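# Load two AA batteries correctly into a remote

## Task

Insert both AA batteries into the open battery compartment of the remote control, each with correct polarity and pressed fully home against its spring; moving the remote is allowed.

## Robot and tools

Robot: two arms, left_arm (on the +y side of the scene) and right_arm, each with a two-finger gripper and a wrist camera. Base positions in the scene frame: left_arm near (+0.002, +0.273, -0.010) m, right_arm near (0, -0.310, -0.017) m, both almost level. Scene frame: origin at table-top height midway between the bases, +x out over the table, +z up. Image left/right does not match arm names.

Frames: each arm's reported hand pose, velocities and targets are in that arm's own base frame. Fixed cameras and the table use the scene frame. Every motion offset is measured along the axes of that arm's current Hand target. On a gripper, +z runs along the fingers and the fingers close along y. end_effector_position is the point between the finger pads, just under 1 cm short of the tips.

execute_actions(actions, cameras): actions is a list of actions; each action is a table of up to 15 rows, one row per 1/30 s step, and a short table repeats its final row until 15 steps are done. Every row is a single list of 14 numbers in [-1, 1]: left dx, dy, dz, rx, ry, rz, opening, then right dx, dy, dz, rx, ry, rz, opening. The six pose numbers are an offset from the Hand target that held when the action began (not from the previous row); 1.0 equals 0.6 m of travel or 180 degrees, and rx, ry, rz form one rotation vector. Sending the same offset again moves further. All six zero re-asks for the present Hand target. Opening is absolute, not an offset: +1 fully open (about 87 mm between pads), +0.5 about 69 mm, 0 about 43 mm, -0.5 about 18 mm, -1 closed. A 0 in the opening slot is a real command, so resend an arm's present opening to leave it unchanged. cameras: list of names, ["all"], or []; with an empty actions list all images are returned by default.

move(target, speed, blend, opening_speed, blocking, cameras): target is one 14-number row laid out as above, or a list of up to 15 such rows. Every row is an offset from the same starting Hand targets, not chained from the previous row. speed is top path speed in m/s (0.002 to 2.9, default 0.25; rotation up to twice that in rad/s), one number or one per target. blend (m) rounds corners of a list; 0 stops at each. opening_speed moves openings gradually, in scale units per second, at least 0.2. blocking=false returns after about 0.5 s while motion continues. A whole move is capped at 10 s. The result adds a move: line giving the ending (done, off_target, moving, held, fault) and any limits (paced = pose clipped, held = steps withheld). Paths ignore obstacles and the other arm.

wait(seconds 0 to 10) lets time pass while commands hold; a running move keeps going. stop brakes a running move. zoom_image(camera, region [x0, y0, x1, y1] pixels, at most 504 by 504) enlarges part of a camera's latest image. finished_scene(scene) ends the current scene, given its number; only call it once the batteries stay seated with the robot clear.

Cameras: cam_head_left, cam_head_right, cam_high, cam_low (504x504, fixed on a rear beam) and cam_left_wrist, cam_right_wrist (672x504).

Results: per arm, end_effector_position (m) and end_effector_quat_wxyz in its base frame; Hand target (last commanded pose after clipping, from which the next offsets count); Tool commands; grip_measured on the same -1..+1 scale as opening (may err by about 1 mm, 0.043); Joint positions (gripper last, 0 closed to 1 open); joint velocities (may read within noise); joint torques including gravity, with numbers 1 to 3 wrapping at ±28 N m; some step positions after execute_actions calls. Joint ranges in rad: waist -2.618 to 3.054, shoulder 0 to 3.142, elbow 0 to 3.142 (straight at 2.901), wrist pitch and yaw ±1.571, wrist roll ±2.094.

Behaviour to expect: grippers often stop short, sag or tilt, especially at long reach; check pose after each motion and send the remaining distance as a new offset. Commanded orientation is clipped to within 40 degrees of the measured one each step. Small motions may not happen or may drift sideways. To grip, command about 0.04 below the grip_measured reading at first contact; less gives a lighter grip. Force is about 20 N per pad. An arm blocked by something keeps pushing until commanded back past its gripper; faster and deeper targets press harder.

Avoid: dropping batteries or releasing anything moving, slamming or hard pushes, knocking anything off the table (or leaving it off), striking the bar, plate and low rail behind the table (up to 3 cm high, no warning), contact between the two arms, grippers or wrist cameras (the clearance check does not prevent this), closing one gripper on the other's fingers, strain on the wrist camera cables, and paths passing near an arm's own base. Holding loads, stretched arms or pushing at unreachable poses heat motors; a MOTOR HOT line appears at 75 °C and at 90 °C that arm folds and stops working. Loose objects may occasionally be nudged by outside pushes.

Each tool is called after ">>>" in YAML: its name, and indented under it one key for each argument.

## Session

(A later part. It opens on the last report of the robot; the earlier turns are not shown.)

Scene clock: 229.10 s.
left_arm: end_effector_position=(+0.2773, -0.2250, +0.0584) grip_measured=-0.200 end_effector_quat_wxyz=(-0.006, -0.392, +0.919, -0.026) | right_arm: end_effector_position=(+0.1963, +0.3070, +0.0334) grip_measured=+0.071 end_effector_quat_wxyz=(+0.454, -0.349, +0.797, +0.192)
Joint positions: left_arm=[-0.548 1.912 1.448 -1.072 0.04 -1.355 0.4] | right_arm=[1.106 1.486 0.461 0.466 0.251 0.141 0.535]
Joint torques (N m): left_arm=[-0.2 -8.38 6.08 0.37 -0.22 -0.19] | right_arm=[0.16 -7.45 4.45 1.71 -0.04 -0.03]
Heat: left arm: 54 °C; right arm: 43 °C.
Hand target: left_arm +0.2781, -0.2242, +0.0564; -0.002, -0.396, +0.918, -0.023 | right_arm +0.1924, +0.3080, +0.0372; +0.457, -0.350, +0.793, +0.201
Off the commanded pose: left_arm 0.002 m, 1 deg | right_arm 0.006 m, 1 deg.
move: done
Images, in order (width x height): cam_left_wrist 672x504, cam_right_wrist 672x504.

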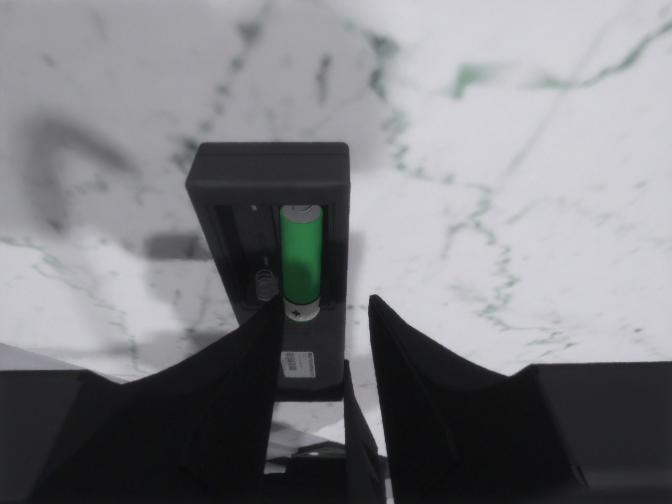

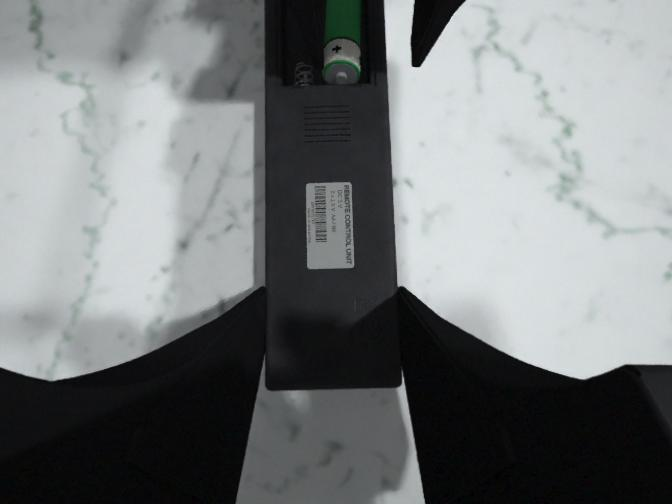

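>>> move:
  target:
    - [0,-0.002,0.0035,0,0,0,-0.2, 0,0,0,0,0,0,0.0]
    - [0,-0.012,0.0035,0,0,0,-0.2, 0,0,0,0,0,0,0.0]
  speed: 0.04
  cameras: ["cam_left_wrist","cam_right_wrist"]

>>> zoom_image:
  camera: "cam_left_wrist"
  region: [200, 120, 420, 360]

>>> zoom_image:
  camera: "cam_right_wrist"
  region: [240, 0, 420, 135]

Scene clock: 230.87 s.
left_arm: end_effector_position=(+0.2753, -0.2255, +0.0491) grip_measured=-0.200 end_effector_quat_wxyz=(-0.014, -0.391, +0.920, -0.015) | right_arm: end_effector_position=(+0.1962, +0.3070, +0.0332) grip_measured=+0.071 end_effector_quat_wxyz=(+0.454, -0.349, +0.797, +0.192)
Joint positions: left_arm=[-0.552 1.94 1.448 -1.07 0.04 -1.355 0.4] | right_arm=[1.106 1.486 0.461 0.466 0.251 0.141 0.535]
Joint torques (N m): left_arm=[-0.08 -8.58 8.92 0.29 -0.21 -0.23] | right_arm=[0.16 -7.45 4.44 1.71 -0.04 -0.03]
Heat: left arm: 54 °C; right arm: 43 °C.
Hand target: left_arm +0.2833, -0.2293, +0.0545; -0.002, -0.395, +0.918, -0.023 | right_arm +0.1924, +0.3081, +0.0372; +0.457, -0.350, +0.793, +0.201
Off the commanded pose: left_arm 0.010 m, 2 deg | right_arm 0.006 m, 1 deg.
move: done
Images, in order (width x height): cam_left_wrist 672x504, cam_right_wrist 672x504.

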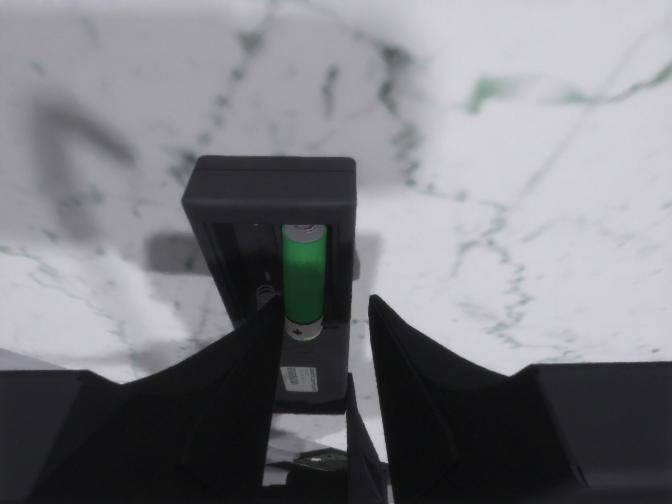

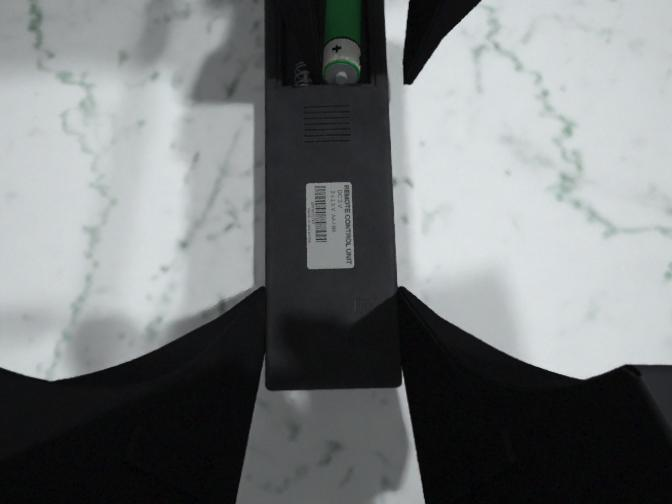

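Scaled by 2.100.

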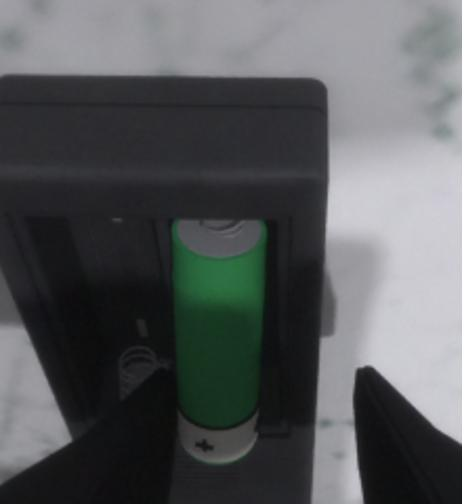

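Scaled by 2.800.

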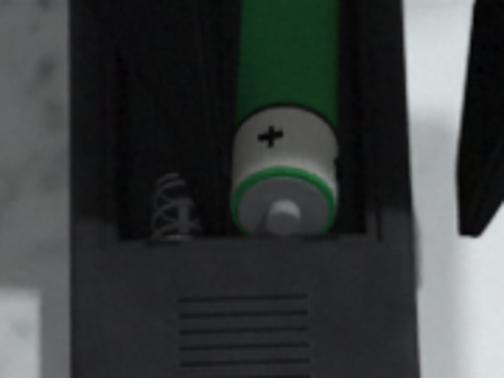

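>>> move:
  target:
    - [0,-0.004,-0.010,0,0,0,-0.2, 0,0,0,0,0,0,0.0]
  speed: 0.04
  cameras: []

>>> move:
  target:
    - [0,-0.002,-0.008,0,0,0,-0.2, 0,0,0,0,0,0,0.0]
  speed: 0.04
  cameras: ["cam_left_wrist","cam_right_wrist"]

>>> zoom_image:
  camera: "cam_right_wrist"
  region: [240, 0, 420, 135]

Scene clock: 232.47 s.
left_arm: end_effector_position=(+0.2783, -0.2273, +0.0539) grip_measured=-0.200 end_effector_quat_wxyz=(-0.011, -0.391, +0.920, -0.019) | right_arm: end_effector_position=(+0.1962, +0.3070, +0.0332) grip_measured=+0.071 end_effector_quat_wxyz=(+0.454, -0.349, +0.797, +0.192)
Joint positions: left_arm=[-0.552 1.94 1.468 -1.081 0.04 -1.355 0.4] | right_arm=[1.106 1.486 0.461 0.466 0.251 0.141 0.535]
Joint torques (N m): left_arm=[-0.28 -8.44 9.81 0.2 -0.18 -0.25] | right_arm=[0.14 -7.46 4.45 1.71 -0.04 -0.03]
Heat: left arm: 54 °C; right arm: 43 °C.
Hand target: left_arm +0.2849, -0.2307, +0.0606; -0.002, -0.395, +0.918, -0.023 | right_arm +0.1924, +0.3081, +0.0372; +0.457, -0.350, +0.793, +0.201
Off the commanded pose: left_arm 0.010 m, 1 deg | right_arm 0.006 m, 1 deg.
move: done
No camera images: "cameras" was empty.

Scene clock: 233.23 s.
left_arm: end_effector_position=(+0.2793, -0.2280, +0.0588) grip_measured=-0.200 end_effector_quat_wxyz=(-0.011, -0.391, +0.920, -0.019) | right_arm: end_effector_position=(+0.1962, +0.3070, +0.0332) grip_measured=+0.071 end_effector_quat_wxyz=(+0.454, -0.349, +0.797, +0.192)
Joint positions: left_arm=[-0.552 1.94 1.488 -1.101 0.04 -1.355 0.4] | right_arm=[1.106 1.486 0.461 0.466 0.251 0.141 0.535]
Joint torques (N m): left_arm=[-0.1 -8.51 9.69 0.19 -0.18 -0.25] | right_arm=[0.14 -7.45 4.44 1.72 -0.04 -0.04]
Heat: left arm: 54 °C; right arm: 43 °C.
Hand target: left_arm +0.2857, -0.2312, +0.0654; -0.002, -0.395, +0.918, -0.023 | right_arm +0.1924, +0.3081, +0.0372; +0.457, -0.350, +0.793, +0.201
Off the commanded pose: left_arm 0.010 m, 1 deg | right_arm 0.006 m, 1 deg.
move: done
Images, in order (width x height): cam_left_wrist 672x504, cam_right_wrist 672x504.

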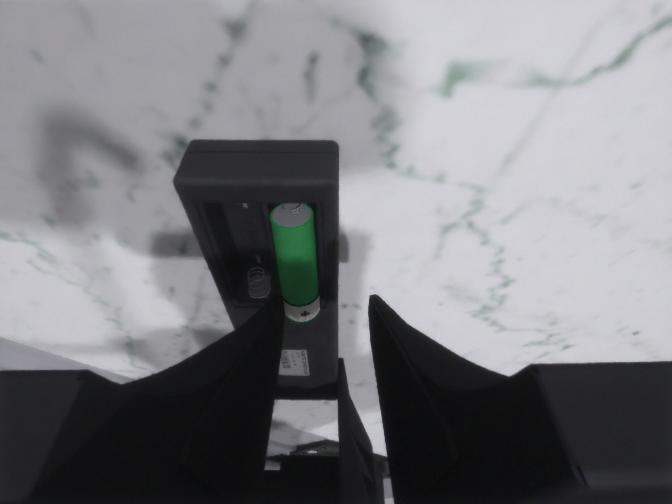

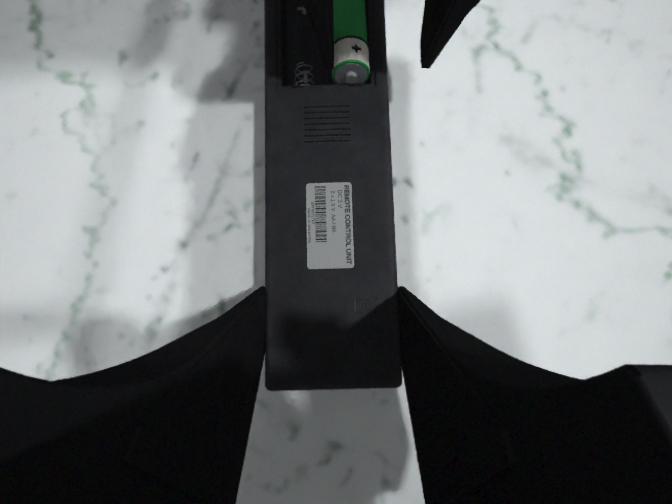

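Scaled by 2.800.

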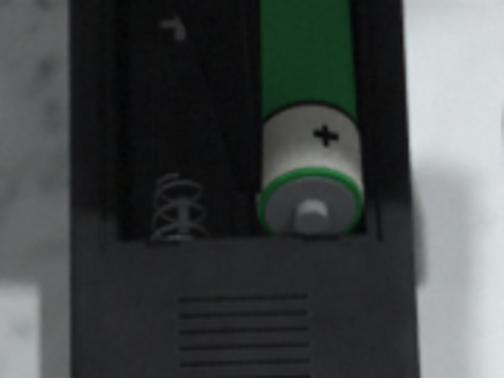

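>>> move:
  target:
    - [0.0008,-0.0017,-0.041,0,0,0,-0.2, 0,0,0,0,0,0,0.0]
    - [0.0057,0.0218,-0.0335,0,0,0,-0.86, 0,0,0,0,0,0,0.0]
    - [0.005,0.0232,-0.0018,0,0,0,-0.86, 0,0,0,0,0,0,0.0]
  speed: 0.08
  opening_speed: 1.0
  cameras: ["cam_left_wrist","cam_right_wrist"]

>>> zoom_image:
  camera: "cam_left_wrist"
  region: [200, 120, 420, 360]

>>> zoom_image:
  camera: "cam_right_wrist"
  region: [240, 0, 420, 135]

Scene clock: 237.87 s.
left_arm: end_effector_position=(+0.2707, -0.2238, +0.0625) grip_measured=-0.860 end_effector_quat_wxyz=(-0.016, -0.391, +0.920, -0.014) | right_arm: end_effector_position=(+0.1960, +0.3067, +0.0329) grip_measured=+0.071 end_effector_quat_wxyz=(+0.454, -0.349, +0.797, +0.191)
Joint positions: left_arm=[-0.553 1.914 1.466 -1.118 0.043 -1.356 0.07] | right_arm=[1.106 1.486 0.461 0.464 0.251 0.141 0.535]
Joint torques (N m): left_arm=[0.03 -10.62 5.14 0.48 -0.26 -0.23] | right_arm=[0.14 -7.46 4.45 1.73 -0.04 -0.03]
Heat: left arm: 55 °C; right arm: 43 °C.
Hand target: left_arm +0.2735, -0.2238, +0.0661; -0.002, -0.395, +0.918, -0.023 | right_arm +0.1924, +0.3081, +0.0372; +0.457, -0.350, +0.793, +0.201
Off the commanded pose: left_arm 0.004 m, 2 deg | right_arm 0.006 m, 1 deg.
move: done; target 2's new opening was sent with left_arm's hand 0.012 m and 2 deg from that target
Images, in order (width x height): cam_left_wrist 672x504, cam_right_wrist 672x504.

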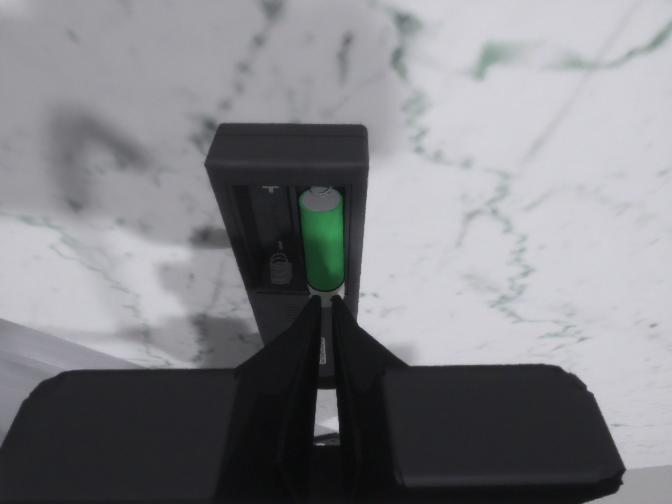

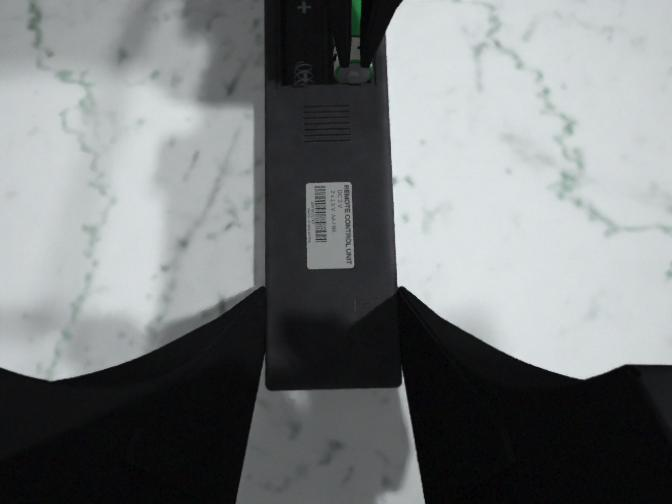

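Scaled by 2.100.

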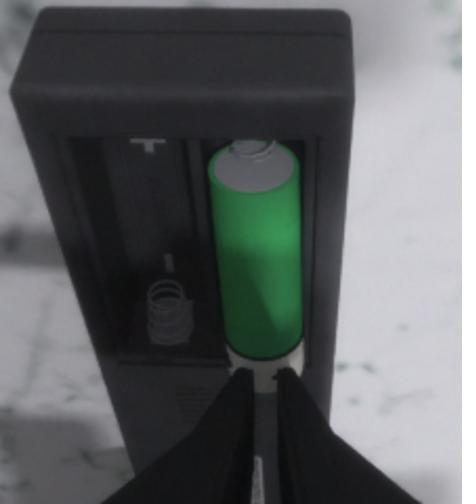

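Scaled by 2.800.

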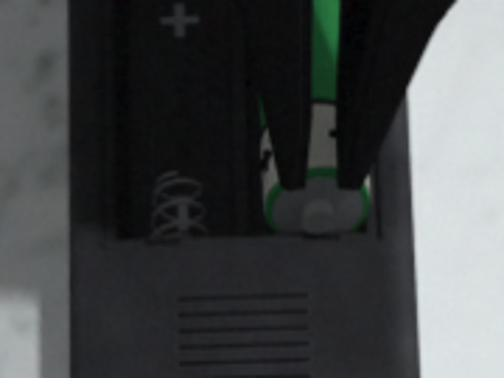

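>>> move:
  target: [-0.002,-0.002,0.0133,0,0,0,-0.86, 0,0,0,0,0,0,0.0]
  speed: 0.05
  cameras: []

>>> move:
  target: [-0.005,-0.002,0.0133,0,0,0,-0.86, 0,0,0,0,0,0,0.0]
  speed: 0.05
  cameras: ["cam_left_wrist","cam_right_wrist"]

>>> zoom_image:
  camera: "cam_left_wrist"
  region: [200, 120, 420, 360]

>>> zoom_image:
  camera: "cam_right_wrist"
  region: [240, 0, 420, 135]

Scene clock: 239.97 s.
left_arm: end_effector_position=(+0.2706, -0.2241, +0.0618) grip_measured=-0.860 end_effector_quat_wxyz=(-0.015, -0.391, +0.920, -0.017) | right_arm: end_effector_position=(+0.1960, +0.3066, +0.0327) grip_measured=+0.071 end_effector_quat_wxyz=(+0.453, -0.349, +0.797, +0.191)
Joint positions: left_arm=[-0.553 1.91 1.459 -1.11 0.044 -1.356 0.07] | right_arm=[1.106 1.486 0.461 0.463 0.251 0.141 0.535]
Joint torques (N m): left_arm=[0.25 -9.05 4.63 0.7 -0.22 -0.23] | right_arm=[0.14 -7.45 4.44 1.74 -0.04 -0.04]
Heat: left arm: 55 °C; right arm: 43 °C.
Hand target: left_arm +0.2753, -0.2241, +0.0580; -0.002, -0.395, +0.918, -0.023 | right_arm +0.1924, +0.3081, +0.0372; +0.457, -0.350, +0.793, +0.201
Off the commanded pose: left_arm 0.006 m, 2 deg | right_arm 0.006 m, 1 deg.
move: done
No camera images: "cameras" was empty.

Scene clock: 240.77 s.
left_arm: end_effector_position=(+0.2700, -0.2251, +0.0609) grip_measured=-0.860 end_effector_quat_wxyz=(-0.020, -0.392, +0.920, -0.021) | right_arm: end_effector_position=(+0.1960, +0.3066, +0.0327) grip_measured=+0.071 end_effector_quat_wxyz=(+0.453, -0.349, +0.797, +0.191)
Joint positions: left_arm=[-0.55 1.91 1.452 -1.103 0.057 -1.356 0.07] | right_arm=[1.106 1.486 0.461 0.463 0.251 0.141 0.535]
Joint torques (N m): left_arm=[0.51 -7.73 3.85 0.85 -0.36 -0.16] | right_arm=[0.14 -7.46 4.44 1.74 -0.03 -0.04]
Heat: left arm: 55 °C; right arm: 43 °C.
Hand target: left_arm +0.2785, -0.2232, +0.0501; -0.002, -0.395, +0.918, -0.023 | right_arm +0.1924, +0.3081, +0.0372; +0.457, -0.350, +0.793, +0.201
Off the commanded pose: left_arm 0.014 m, 2 deg | right_arm 0.006 m, 1 deg.
move: off_target (left_arm)
Images, in order (width x height): cam_left_wrist 672x504, cam_right_wrist 672x504.

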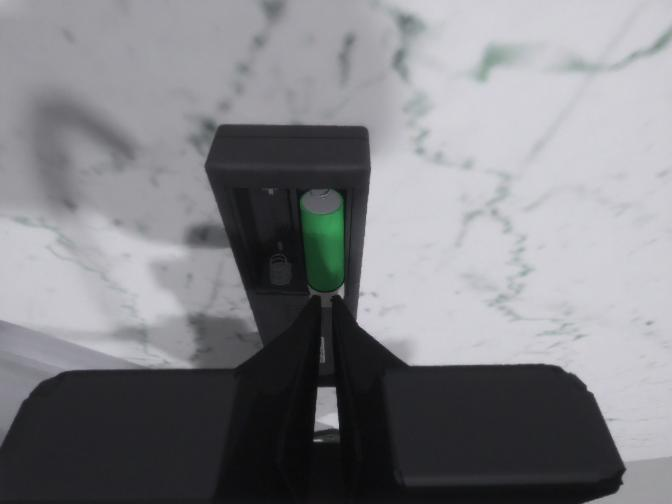

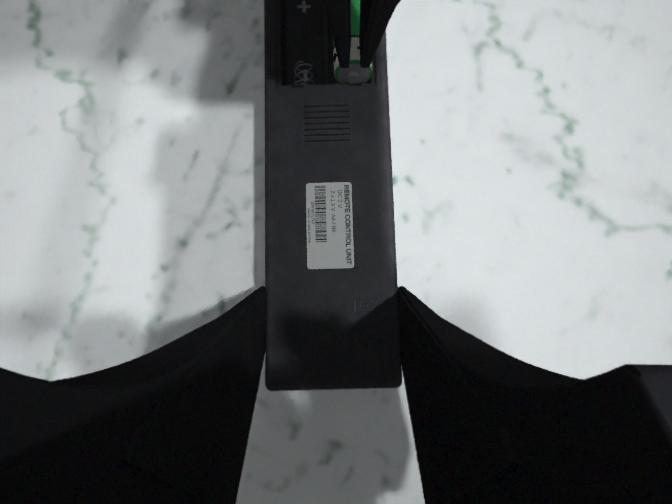

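Scaled by 2.100.

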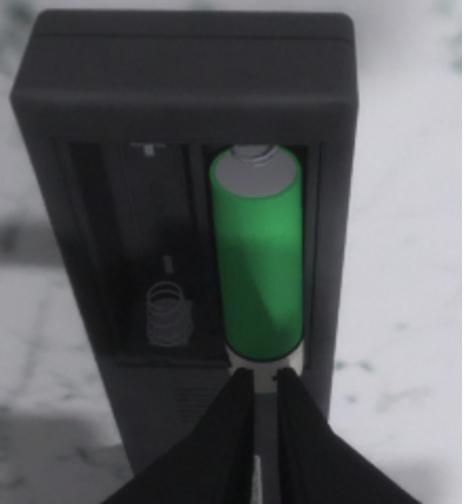

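Scaled by 2.800.

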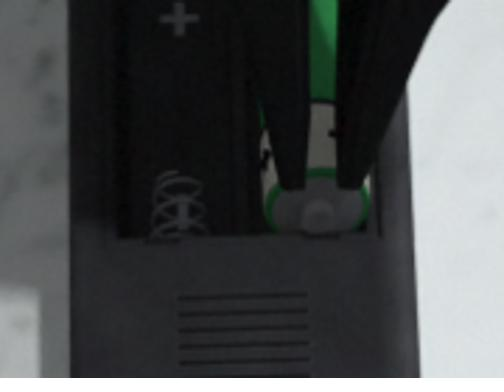

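>>> move:
  target: [-0.006,-0.002,0.0133,0,0,0,-0.86, 0,0,0,0,0,0,0.0]
  speed: 0.05
  cameras: []

>>> move:
  target: [-0.008,-0.002,0.01,0,0,0,-0.86, 0,0,0,0,0,0,0.0]
  speed: 0.05
  cameras: ["cam_left_wrist","cam_right_wrist"]

>>> zoom_image:
  camera: "cam_left_wrist"
  region: [200, 120, 420, 360]

>>> zoom_image:
  camera: "cam_right_wrist"
  region: [240, 0, 420, 135]

Scene clock: 242.23 s.
left_arm: end_effector_position=(+0.2704, -0.2246, +0.0599) grip_measured=-0.860 end_effector_quat_wxyz=(-0.025, -0.393, +0.919, -0.025) | right_arm: end_effector_position=(+0.1959, +0.3065, +0.0327) grip_measured=+0.071 end_effector_quat_wxyz=(+0.453, -0.349, +0.797, +0.191)
Joint positions: left_arm=[-0.542 1.91 1.446 -1.095 0.071 -1.352 0.07] | right_arm=[1.106 1.486 0.461 0.463 0.251 0.141 0.535]
Joint torques (N m): left_arm=[0.24 -6.45 3.47 1.03 -0.5 -0.1] | right_arm=[0.14 -7.46 4.44 1.74 -0.04 -0.04]
Heat: left arm: 54 °C; right arm: 43 °C.
Hand target: left_arm +0.2819, -0.2218, +0.0421; -0.002, -0.395, +0.918, -0.023 | right_arm +0.1924, +0.3080, +0.0372; +0.457, -0.350, +0.793, +0.201
Off the commanded pose: left_arm 0.021 m, 3 deg | right_arm 0.006 m, 1 deg.
move: off_target (left_arm)
No camera images: "cameras" was empty.

Scene clock: 243.00 s.
left_arm: end_effector_position=(+0.2716, -0.2232, +0.0597) grip_measured=-0.860 end_effector_quat_wxyz=(-0.029, -0.393, +0.919, -0.030) | right_arm: end_effector_position=(+0.1959, +0.3065, +0.0327) grip_measured=+0.071 end_effector_quat_wxyz=(+0.453, -0.349, +0.797, +0.191)
Joint positions: left_arm=[-0.531 1.91 1.442 -1.09 0.082 -1.339 0.07] | right_arm=[1.106 1.486 0.461 0.463 0.251 0.141 0.535]
Joint torques (N m): left_arm=[0.42 -5.42 3.41 1.12 -0.63 -0.13] | right_arm=[0.16 -7.45 4.44 1.74 -0.04 -0.04]
Heat: left arm: 54 °C; right arm: 44 °C.
Hand target: left_arm +0.2862, -0.2193, +0.0361; -0.002, -0.395, +0.918, -0.023 | right_arm +0.1924, +0.3080, +0.0372; +0.457, -0.350, +0.793, +0.201
Off the commanded pose: left_arm 0.028 m, 3 deg | right_arm 0.006 m, 1 deg.
move: off_target (left_arm)
Images, in order (width x height): cam_left_wrist 672x504, cam_right_wrist 672x504.

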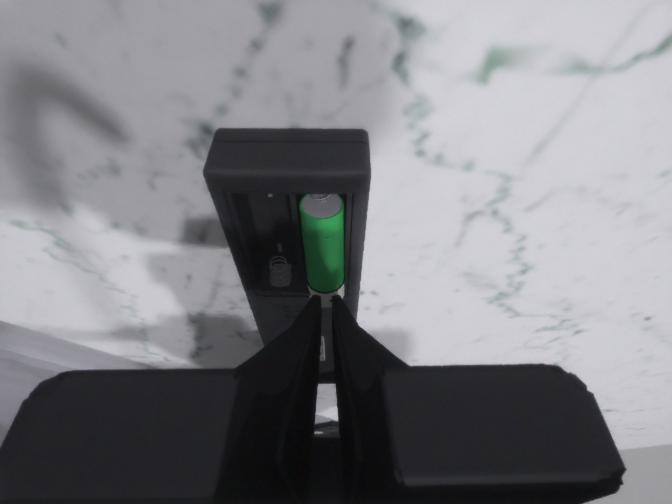

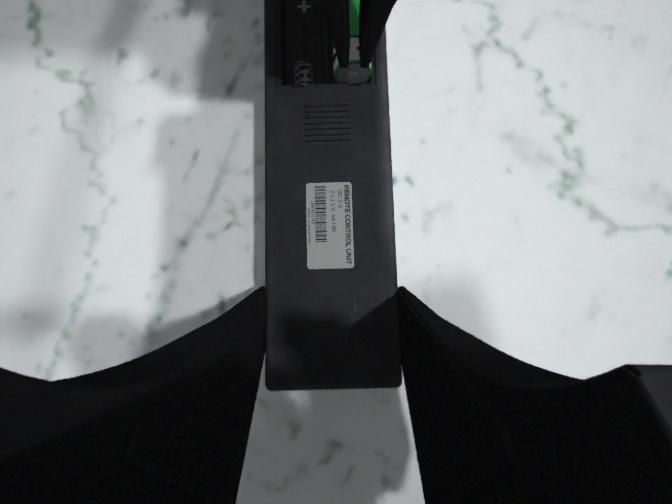

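Scaled by 2.100.

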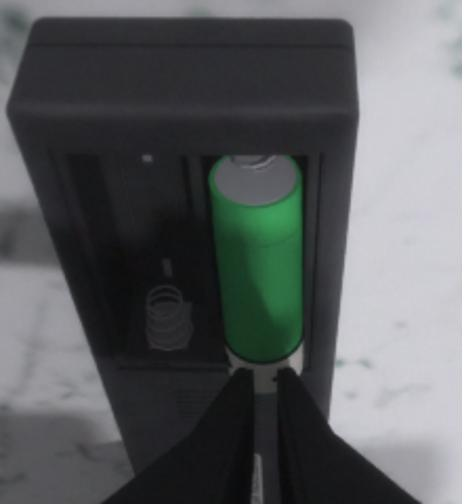

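Scaled by 2.800.

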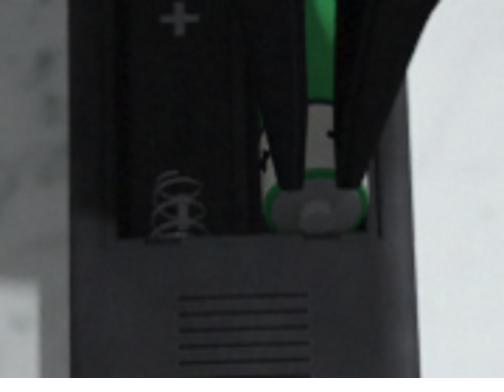

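>>> move:
  target:
    - [0.012,0.0,-0.03,0,0,0,-0.86, 0,0,0,0,0,0,0.0]
    - [0.012,0.0,-0.09,0,0,0,-0.86, 0,0,0,0,0,0,0.0]
  speed: 0.08
  cameras: ["cam_left_wrist","cam_right_wrist"]

>>> zoom_image:
  camera: "cam_left_wrist"
  region: [200, 60, 420, 300]

>>> zoom_image:
  camera: "cam_right_wrist"
  region: [240, 0, 420, 135]

Scene clock: 246.00 s.
left_arm: end_effector_position=(+0.2736, -0.2221, +0.0779) grip_measured=-0.860 end_effector_quat_wxyz=(-0.019, -0.389, +0.921, -0.017) | right_arm: end_effector_position=(+0.1959, +0.3065, +0.0327) grip_measured=+0.071 end_effector_quat_wxyz=(+0.453, -0.349, +0.797, +0.191)
Joint positions: left_arm=[-0.541 1.91 1.521 -1.178 0.051 -1.341 0.07] | right_arm=[1.106 1.486 0.461 0.463 0.251 0.141 0.535]
Joint torques (N m): left_arm=[-0.05 -10.04 9.52 0.13 -0.29 -0.25] | right_arm=[0.14 -7.45 4.44 1.74 -0.04 -0.04]
Heat: left arm: 53 °C; right arm: 44 °C.
Hand target: left_arm +0.2804, -0.2222, +0.0902; -0.002, -0.395, +0.918, -0.024 | right_arm +0.1924, +0.3080, +0.0372; +0.457, -0.350, +0.793, +0.201
Off the commanded pose: left_arm 0.014 m, 2 deg | right_arm 0.006 m, 1 deg.
move: off_target (left_arm)
Images, in order (width x height): cam_left_wrist 672x504, cam_right_wrist 672x504.

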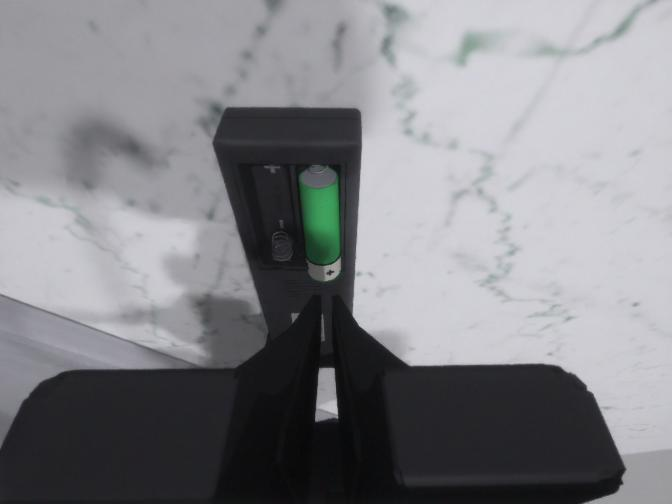

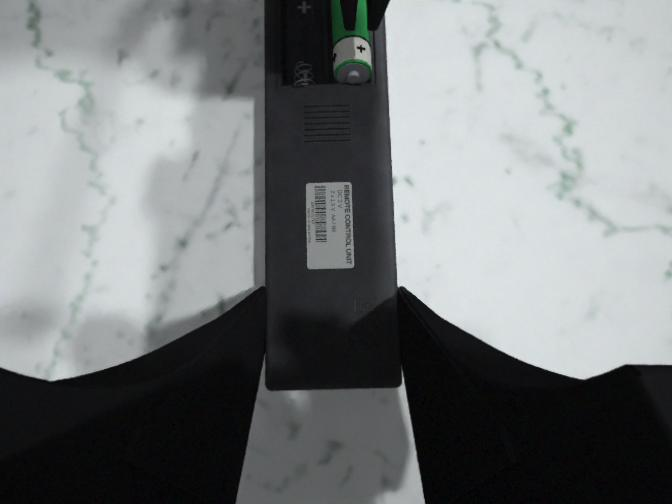

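Scaled by 2.100.

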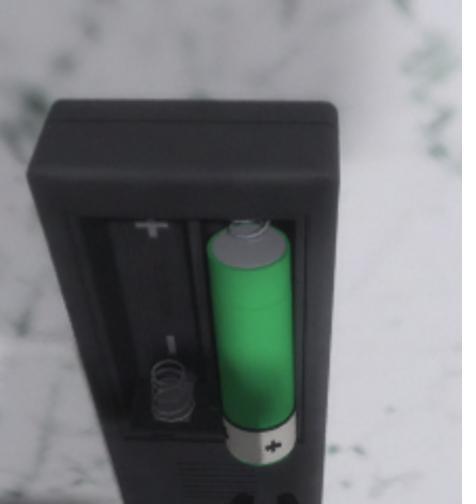

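Scaled by 2.800.

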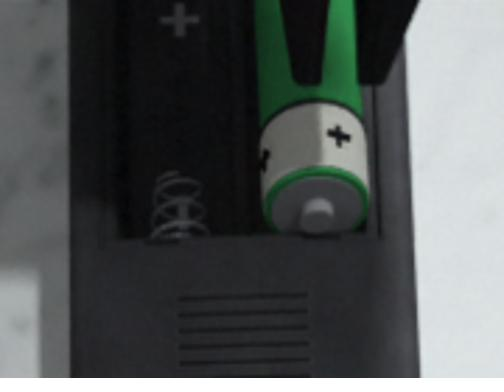

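>>> move:
  target: [0.0063,0.0073,0.0435,0,0,0,-0.82, 0,0,0,0,0,0,0.0]
  speed: 0.06
  opening_speed: 1.0
  cameras: ["cam_left_wrist","cam_right_wrist"]

>>> zoom_image:
  camera: "cam_right_wrist"
  region: [240, 0, 420, 135]

Scene clock: 251.90 s.
left_arm: end_effector_position=(+0.2711, -0.2235, +0.0624) grip_measured=-0.820 end_effector_quat_wxyz=(-0.017, -0.390, +0.920, -0.019) | right_arm: end_effector_position=(+0.1959, +0.3066, +0.0327) grip_measured=+0.071 end_effector_quat_wxyz=(+0.453, -0.349, +0.798, +0.191)
Joint positions: left_arm=[-0.548 1.91 1.459 -1.11 0.05 -1.35 0.09] | right_arm=[1.106 1.486 0.461 0.463 0.251 0.142 0.535]
Joint torques (N m): left_arm=[-0.24 -9.76 5.57 0.47 -0.31 -0.26] | right_arm=[0.14 -7.46 4.44 1.74 -0.03 -0.04]
Heat: left arm: 53 °C; right arm: 44 °C.
Hand target: left_arm +0.2750, -0.2230, +0.0640; -0.002, -0.395, +0.918, -0.023 | right_arm +0.1924, +0.3081, +0.0372; +0.457, -0.350, +0.793, +0.201
Off the commanded pose: left_arm 0.004 m, 2 deg | right_arm 0.006 m, 1 deg.
move: done
Images, in order (width x height): cam_left_wrist 672x504, cam_right_wrist 672x504.

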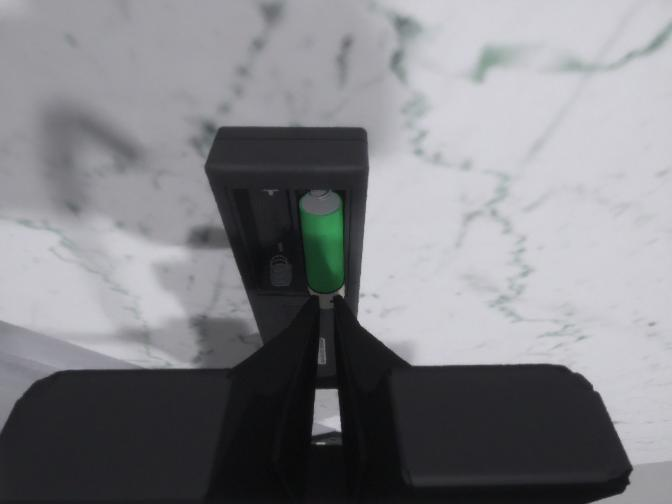

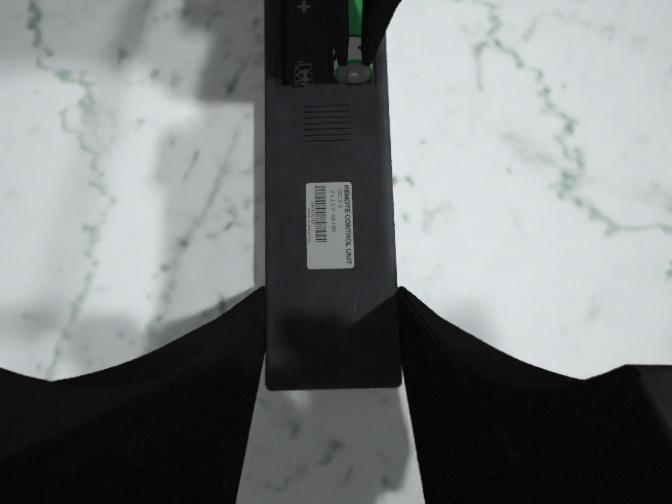

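Scaled by 2.800.

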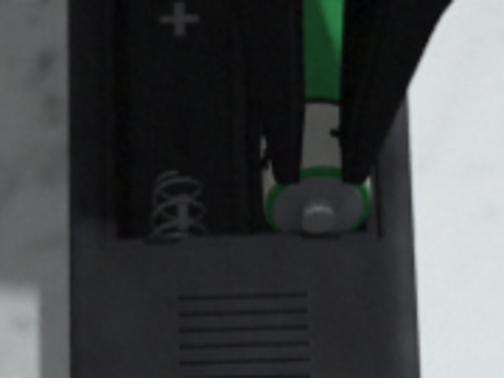

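>>> move:
  target: [0,-0.002,0.016,0,0,0,-0.82, 0,0,0,0,0,0,0.0]
  speed: 0.05
  cameras: []

>>> move:
  target: [-0.016,-0.002,0.004,0,0,0,-0.82, 0,0,0,0,0,0,0.0]
  speed: 0.05
  cameras: []

>>> move:
  target: [-0.016,-0.002,0.004,0,0,0,-0.82, 0,0,0,0,0,0,0.0]
  speed: 0.05
  cameras: ["cam_left_wrist","cam_right_wrist"]

>>> zoom_image:
  camera: "cam_left_wrist"
  region: [200, 120, 420, 360]

>>> zoom_image:
  camera: "cam_right_wrist"
  region: [240, 0, 420, 135]

Scene clock: 253.20 s.
left_arm: end_effector_position=(+0.2711, -0.2236, +0.0612) grip_measured=-0.820 end_effector_quat_wxyz=(-0.017, -0.390, +0.920, -0.019) | right_arm: end_effector_position=(+0.1959, +0.3066, +0.0327) grip_measured=+0.071 end_effector_quat_wxyz=(+0.453, -0.349, +0.798, +0.191)
Joint positions: left_arm=[-0.548 1.91 1.454 -1.104 0.05 -1.35 0.09] | right_arm=[1.106 1.486 0.461 0.463 0.251 0.142 0.535]
Joint torques (N m): left_arm=[-0.34 -8.5 4.15 0.73 -0.33 -0.29] | right_arm=[0.14 -7.45 4.44 1.74 -0.03 -0.04]
Heat: left arm: 53 °C; right arm: 44 °C.
Hand target: left_arm +0.2760, -0.2243, +0.0544; -0.002, -0.395, +0.918, -0.023 | right_arm +0.1924, +0.3081, +0.0372; +0.457, -0.350, +0.793, +0.201
Off the commanded pose: left_arm 0.008 m, 2 deg | right_arm 0.006 m, 1 deg.
move: done
No camera images: "cameras" was empty.

Scene clock: 253.90 s.
left_arm: end_effector_position=(+0.2719, -0.2232, +0.0618) grip_measured=-0.820 end_effector_quat_wxyz=(-0.022, -0.392, +0.919, -0.023) | right_arm: end_effector_position=(+0.1959, +0.3066, +0.0327) grip_measured=+0.071 end_effector_quat_wxyz=(+0.453, -0.349, +0.798, +0.191)
Joint positions: left_arm=[-0.54 1.91 1.454 -1.103 0.063 -1.347 0.09] | right_arm=[1.106 1.486 0.461 0.463 0.251 0.142 0.535]
Joint torques (N m): left_arm=[1.02 -7.28 5.08 0.76 -0.44 -0.09] | right_arm=[0.14 -7.45 4.44 1.74 -0.04 -0.04]
Heat: left arm: 53 °C; right arm: 44 °C.
Hand target: left_arm +0.2834, -0.2182, +0.0519; -0.002, -0.395, +0.918, -0.023 | right_arm +0.1924, +0.3081, +0.0372; +0.457, -0.350, +0.793, +0.201
Off the commanded pose: left_arm 0.016 m, 2 deg | right_arm 0.006 m, 1 deg.
move: off_target (left_arm)
No camera images: "cameras" was empty.

Scene clock: 254.73 s.
left_arm: end_effector_position=(+0.2728, -0.2221, +0.0608) grip_measured=-0.820 end_effector_quat_wxyz=(-0.035, -0.391, +0.919, -0.031) | right_arm: end_effector_position=(+0.1959, +0.3066, +0.0327) grip_measured=+0.071 end_effector_quat_wxyz=(+0.453, -0.349, +0.798, +0.191)
Joint positions: left_arm=[-0.522 1.918 1.454 -1.101 0.094 -1.326 0.09] | right_arm=[1.106 1.486 0.461 0.463 0.251 0.142 0.535]
Joint torques (N m): left_arm=[1.5 -6.74 6.12 0.71 -0.77 -0.03] | right_arm=[0.16 -7.45 4.45 1.74 -0.03 -0.04]
Heat: left arm: 53 °C; right arm: 44 °C.
Hand target: left_arm +0.2910, -0.2122, +0.0492; -0.002, -0.395, +0.918, -0.023 | right_arm +0.1924, +0.3081, +0.0372; +0.457, -0.350, +0.793, +0.201
Off the commanded pose: left_arm 0.024 m, 4 deg | right_arm 0.006 m, 1 deg.
move: off_target (left_arm)
Images, in order (width x height): cam_left_wrist 672x504, cam_right_wrist 672x504.

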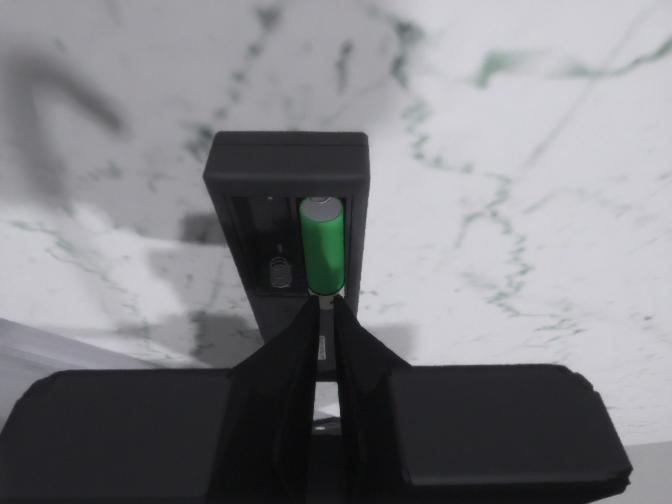

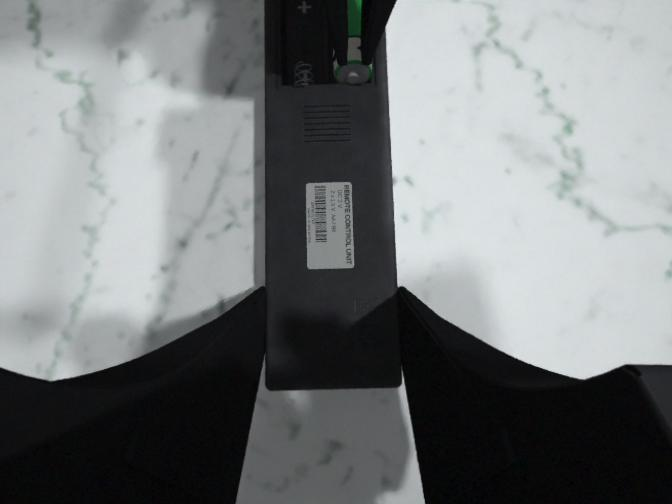

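Scaled by 2.100.

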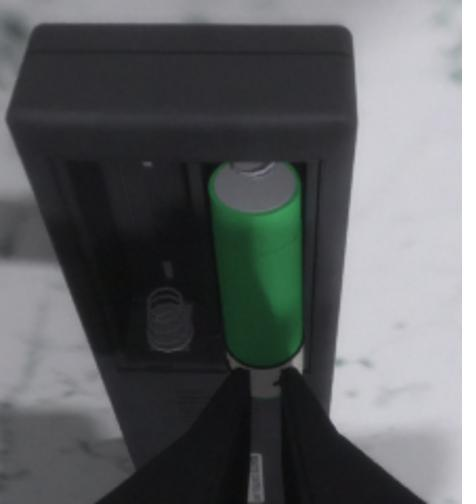

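Scaled by 2.800.

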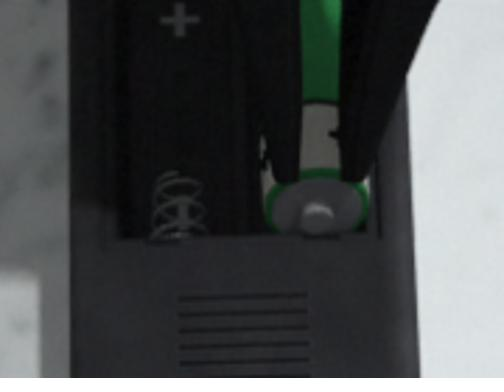

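>>> move:
  target: [-0.016,-0.002,0.006,0,0,0,-0.82, 0,0,0,0,0,0,0.0]
  speed: 0.05
  cameras: []

>>> move:
  target: [-0.01,-0.002,0.010,0,0,0,-0.82, 0,0,0,0,0,0,0.0]
  speed: 0.05
  cameras: ["cam_left_wrist","cam_right_wrist"]

>>> zoom_image:
  camera: "cam_left_wrist"
  region: [200, 120, 420, 360]

>>> zoom_image:
  camera: "cam_right_wrist"
  region: [240, 0, 420, 135]

Scene clock: 256.70 s.
left_arm: end_effector_position=(+0.2772, -0.2173, +0.0558) grip_measured=-0.820 end_effector_quat_wxyz=(-0.044, -0.393, +0.918, -0.033) | right_arm: end_effector_position=(+0.1959, +0.3066, +0.0327) grip_measured=+0.071 end_effector_quat_wxyz=(+0.453, -0.349, +0.798, +0.191)
Joint positions: left_arm=[-0.496 1.936 1.454 -1.093 0.11 -1.304 0.09] | right_arm=[1.106 1.486 0.461 0.463 0.251 0.142 0.535]
Joint torques (N m): left_arm=[1.58 -7.04 6.93 0.69 -0.92 -0.04] | right_arm=[0.14 -7.45 4.44 1.74 -0.03 -0.04]
Heat: left arm: 53 °C; right arm: 44 °C.
Hand target: left_arm +0.2985, -0.2062, +0.0455; -0.002, -0.395, +0.918, -0.023 | right_arm +0.1924, +0.3081, +0.0372; +0.457, -0.350, +0.793, +0.201
Off the commanded pose: left_arm 0.026 m, 5 deg | right_arm 0.006 m, 1 deg.
move: off_target (left_arm)
No camera images: "cameras" was empty.

Scene clock: 257.50 s.
left_arm: end_effector_position=(+0.2775, -0.2170, +0.0553) grip_measured=-0.820 end_effector_quat_wxyz=(-0.052, -0.390, +0.919, -0.038) | right_arm: end_effector_position=(+0.1959, +0.3066, +0.0327) grip_measured=+0.071 end_effector_quat_wxyz=(+0.453, -0.349, +0.798, +0.191)
Joint positions: left_arm=[-0.487 1.941 1.454 -1.092 0.128 -1.289 0.09] | right_arm=[1.106 1.486 0.461 0.463 0.251 0.142 0.535]
Joint torques (N m): left_arm=[1.69 -6.22 7.04 0.82 -1.1 -0.02] | right_arm=[0.14 -7.46 4.44 1.74 -0.04 -0.04]
Heat: left arm: 53 °C; right arm: 44 °C.
Hand target: left_arm +0.3036, -0.2030, +0.0395; -0.002, -0.395, +0.918, -0.023 | right_arm +0.1924, +0.3081, +0.0372; +0.457, -0.350, +0.793, +0.201
Off the commanded pose: left_arm 0.034 m, 6 deg | right_arm 0.006 m, 1 deg.
move: off_target (left_arm)
Images, in order (width x height): cam_left_wrist 672x504, cam_right_wrist 672x504.

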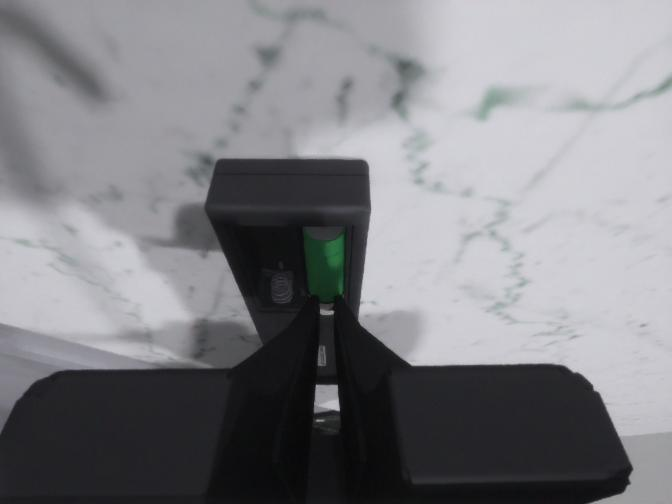

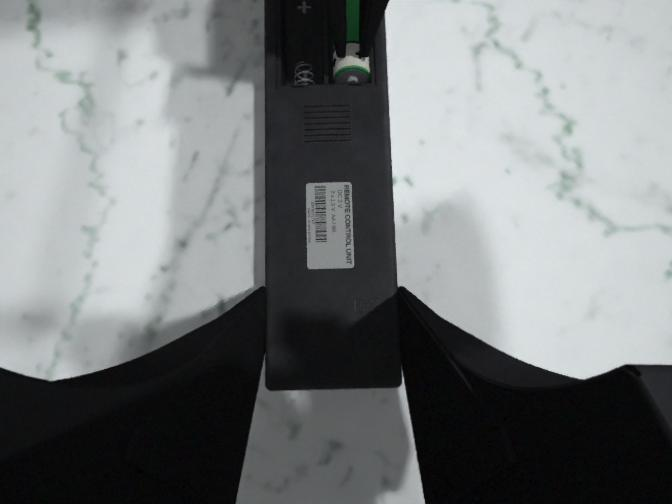

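Scaled by 2.100.

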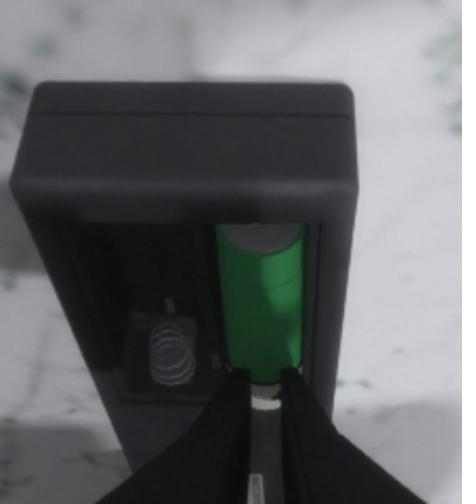

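Scaled by 2.800.

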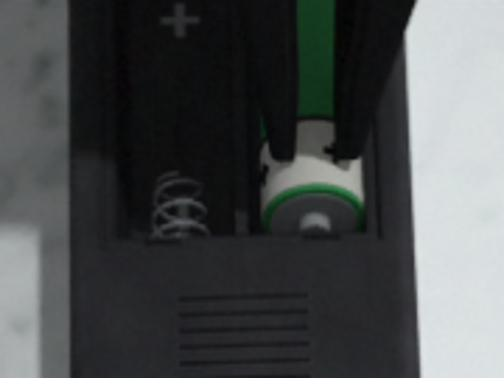

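>>> move:
  target: [-0.002,-0.001,0.012,0,0,0,-0.82, 0,0,0,0,0,0,0.0]
  speed: 0.05
  cameras: []

>>> move:
  target: [0.004,-0.001,0.012,0,0,0,-0.82, 0,0,0,0,0,0,0.0]
  speed: 0.05
  cameras: ["cam_left_wrist","cam_right_wrist"]

>>> zoom_image:
  camera: "cam_left_wrist"
  region: [200, 120, 420, 360]

>>> zoom_image:
  camera: "cam_right_wrist"
  region: [240, 0, 420, 135]

Scene clock: 258.90 s.
left_arm: end_effector_position=(+0.2781, -0.2166, +0.0538) grip_measured=-0.820 end_effector_quat_wxyz=(-0.055, -0.390, +0.919, -0.039) | right_arm: end_effector_position=(+0.1959, +0.3066, +0.0327) grip_measured=+0.071 end_effector_quat_wxyz=(+0.453, -0.349, +0.798, +0.191)
Joint positions: left_arm=[-0.482 1.946 1.454 -1.089 0.134 -1.284 0.09] | right_arm=[1.106 1.486 0.461 0.463 0.251 0.142 0.535]
Joint torques (N m): left_arm=[1.57 -5.76 5.9 0.97 -1.14 -0.03] | right_arm=[0.14 -7.45 4.45 1.74 -0.03 -0.05]
Heat: left arm: 53 °C; right arm: 44 °C.
Hand target: left_arm +0.3049, -0.2028, +0.0322; -0.002, -0.395, +0.918, -0.023 | right_arm +0.1924, +0.3081, +0.0372; +0.457, -0.350, +0.793, +0.201
Off the commanded pose: left_arm 0.037 m, 6 deg | right_arm 0.006 m, 1 deg.
move: off_target (left_arm)
No camera images: "cameras" was empty.

Scene clock: 259.60 s.
left_arm: end_effector_position=(+0.2784, -0.2168, +0.0536) grip_measured=-0.820 end_effector_quat_wxyz=(-0.055, -0.390, +0.919, -0.039) | right_arm: end_effector_position=(+0.1959, +0.3066, +0.0327) grip_measured=+0.071 end_effector_quat_wxyz=(+0.453, -0.349, +0.798, +0.191)
Joint positions: left_arm=[-0.482 1.947 1.454 -1.088 0.134 -1.284 0.09] | right_arm=[1.106 1.486 0.461 0.463 0.251 0.142 0.535]
Joint torques (N m): left_arm=[1.09 -5.03 4.21 1.2 -1.16 -0.11] | right_arm=[0.14 -7.45 4.45 1.74 -0.03 -0.04]
Heat: left arm: 52 °C; right arm: 44 °C.
Hand target: left_arm +0.3038, -0.2053, +0.0252; -0.002, -0.395, +0.918, -0.023 | right_arm +0.1924, +0.3081, +0.0372; +0.457, -0.350, +0.793, +0.201
Off the commanded pose: left_arm 0.040 m, 6 deg | right_arm 0.006 m, 1 deg.
move: off_target (left_arm)
Images, in order (width x height): cam_left_wrist 672x504, cam_right_wrist 672x504.

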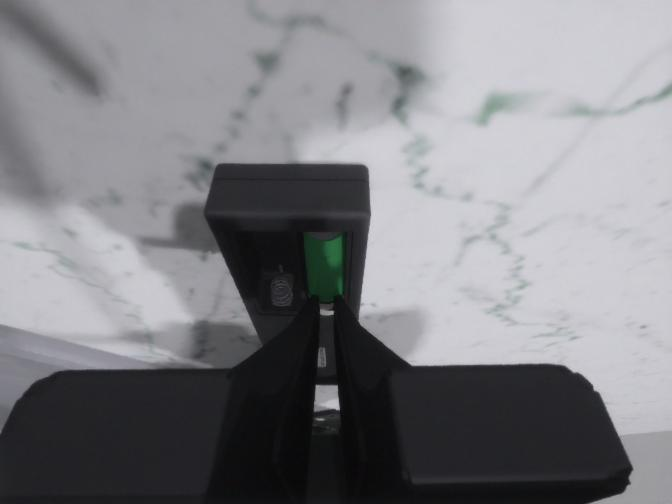

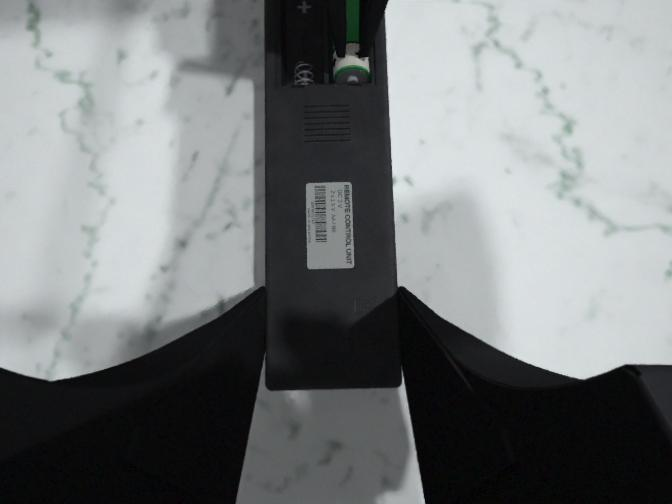

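Scaled by 2.100.

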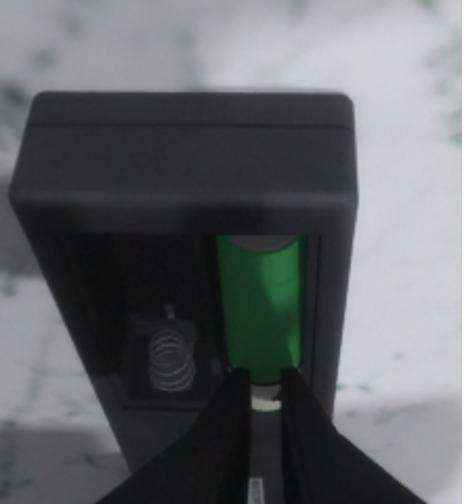

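Scaled by 2.800.

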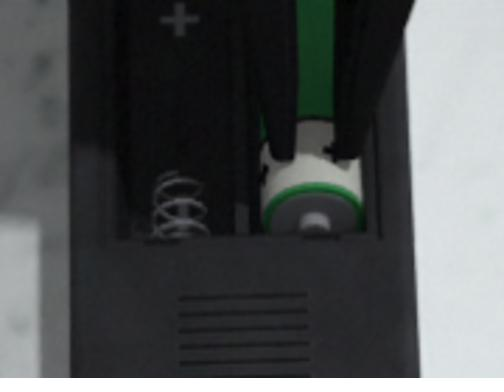

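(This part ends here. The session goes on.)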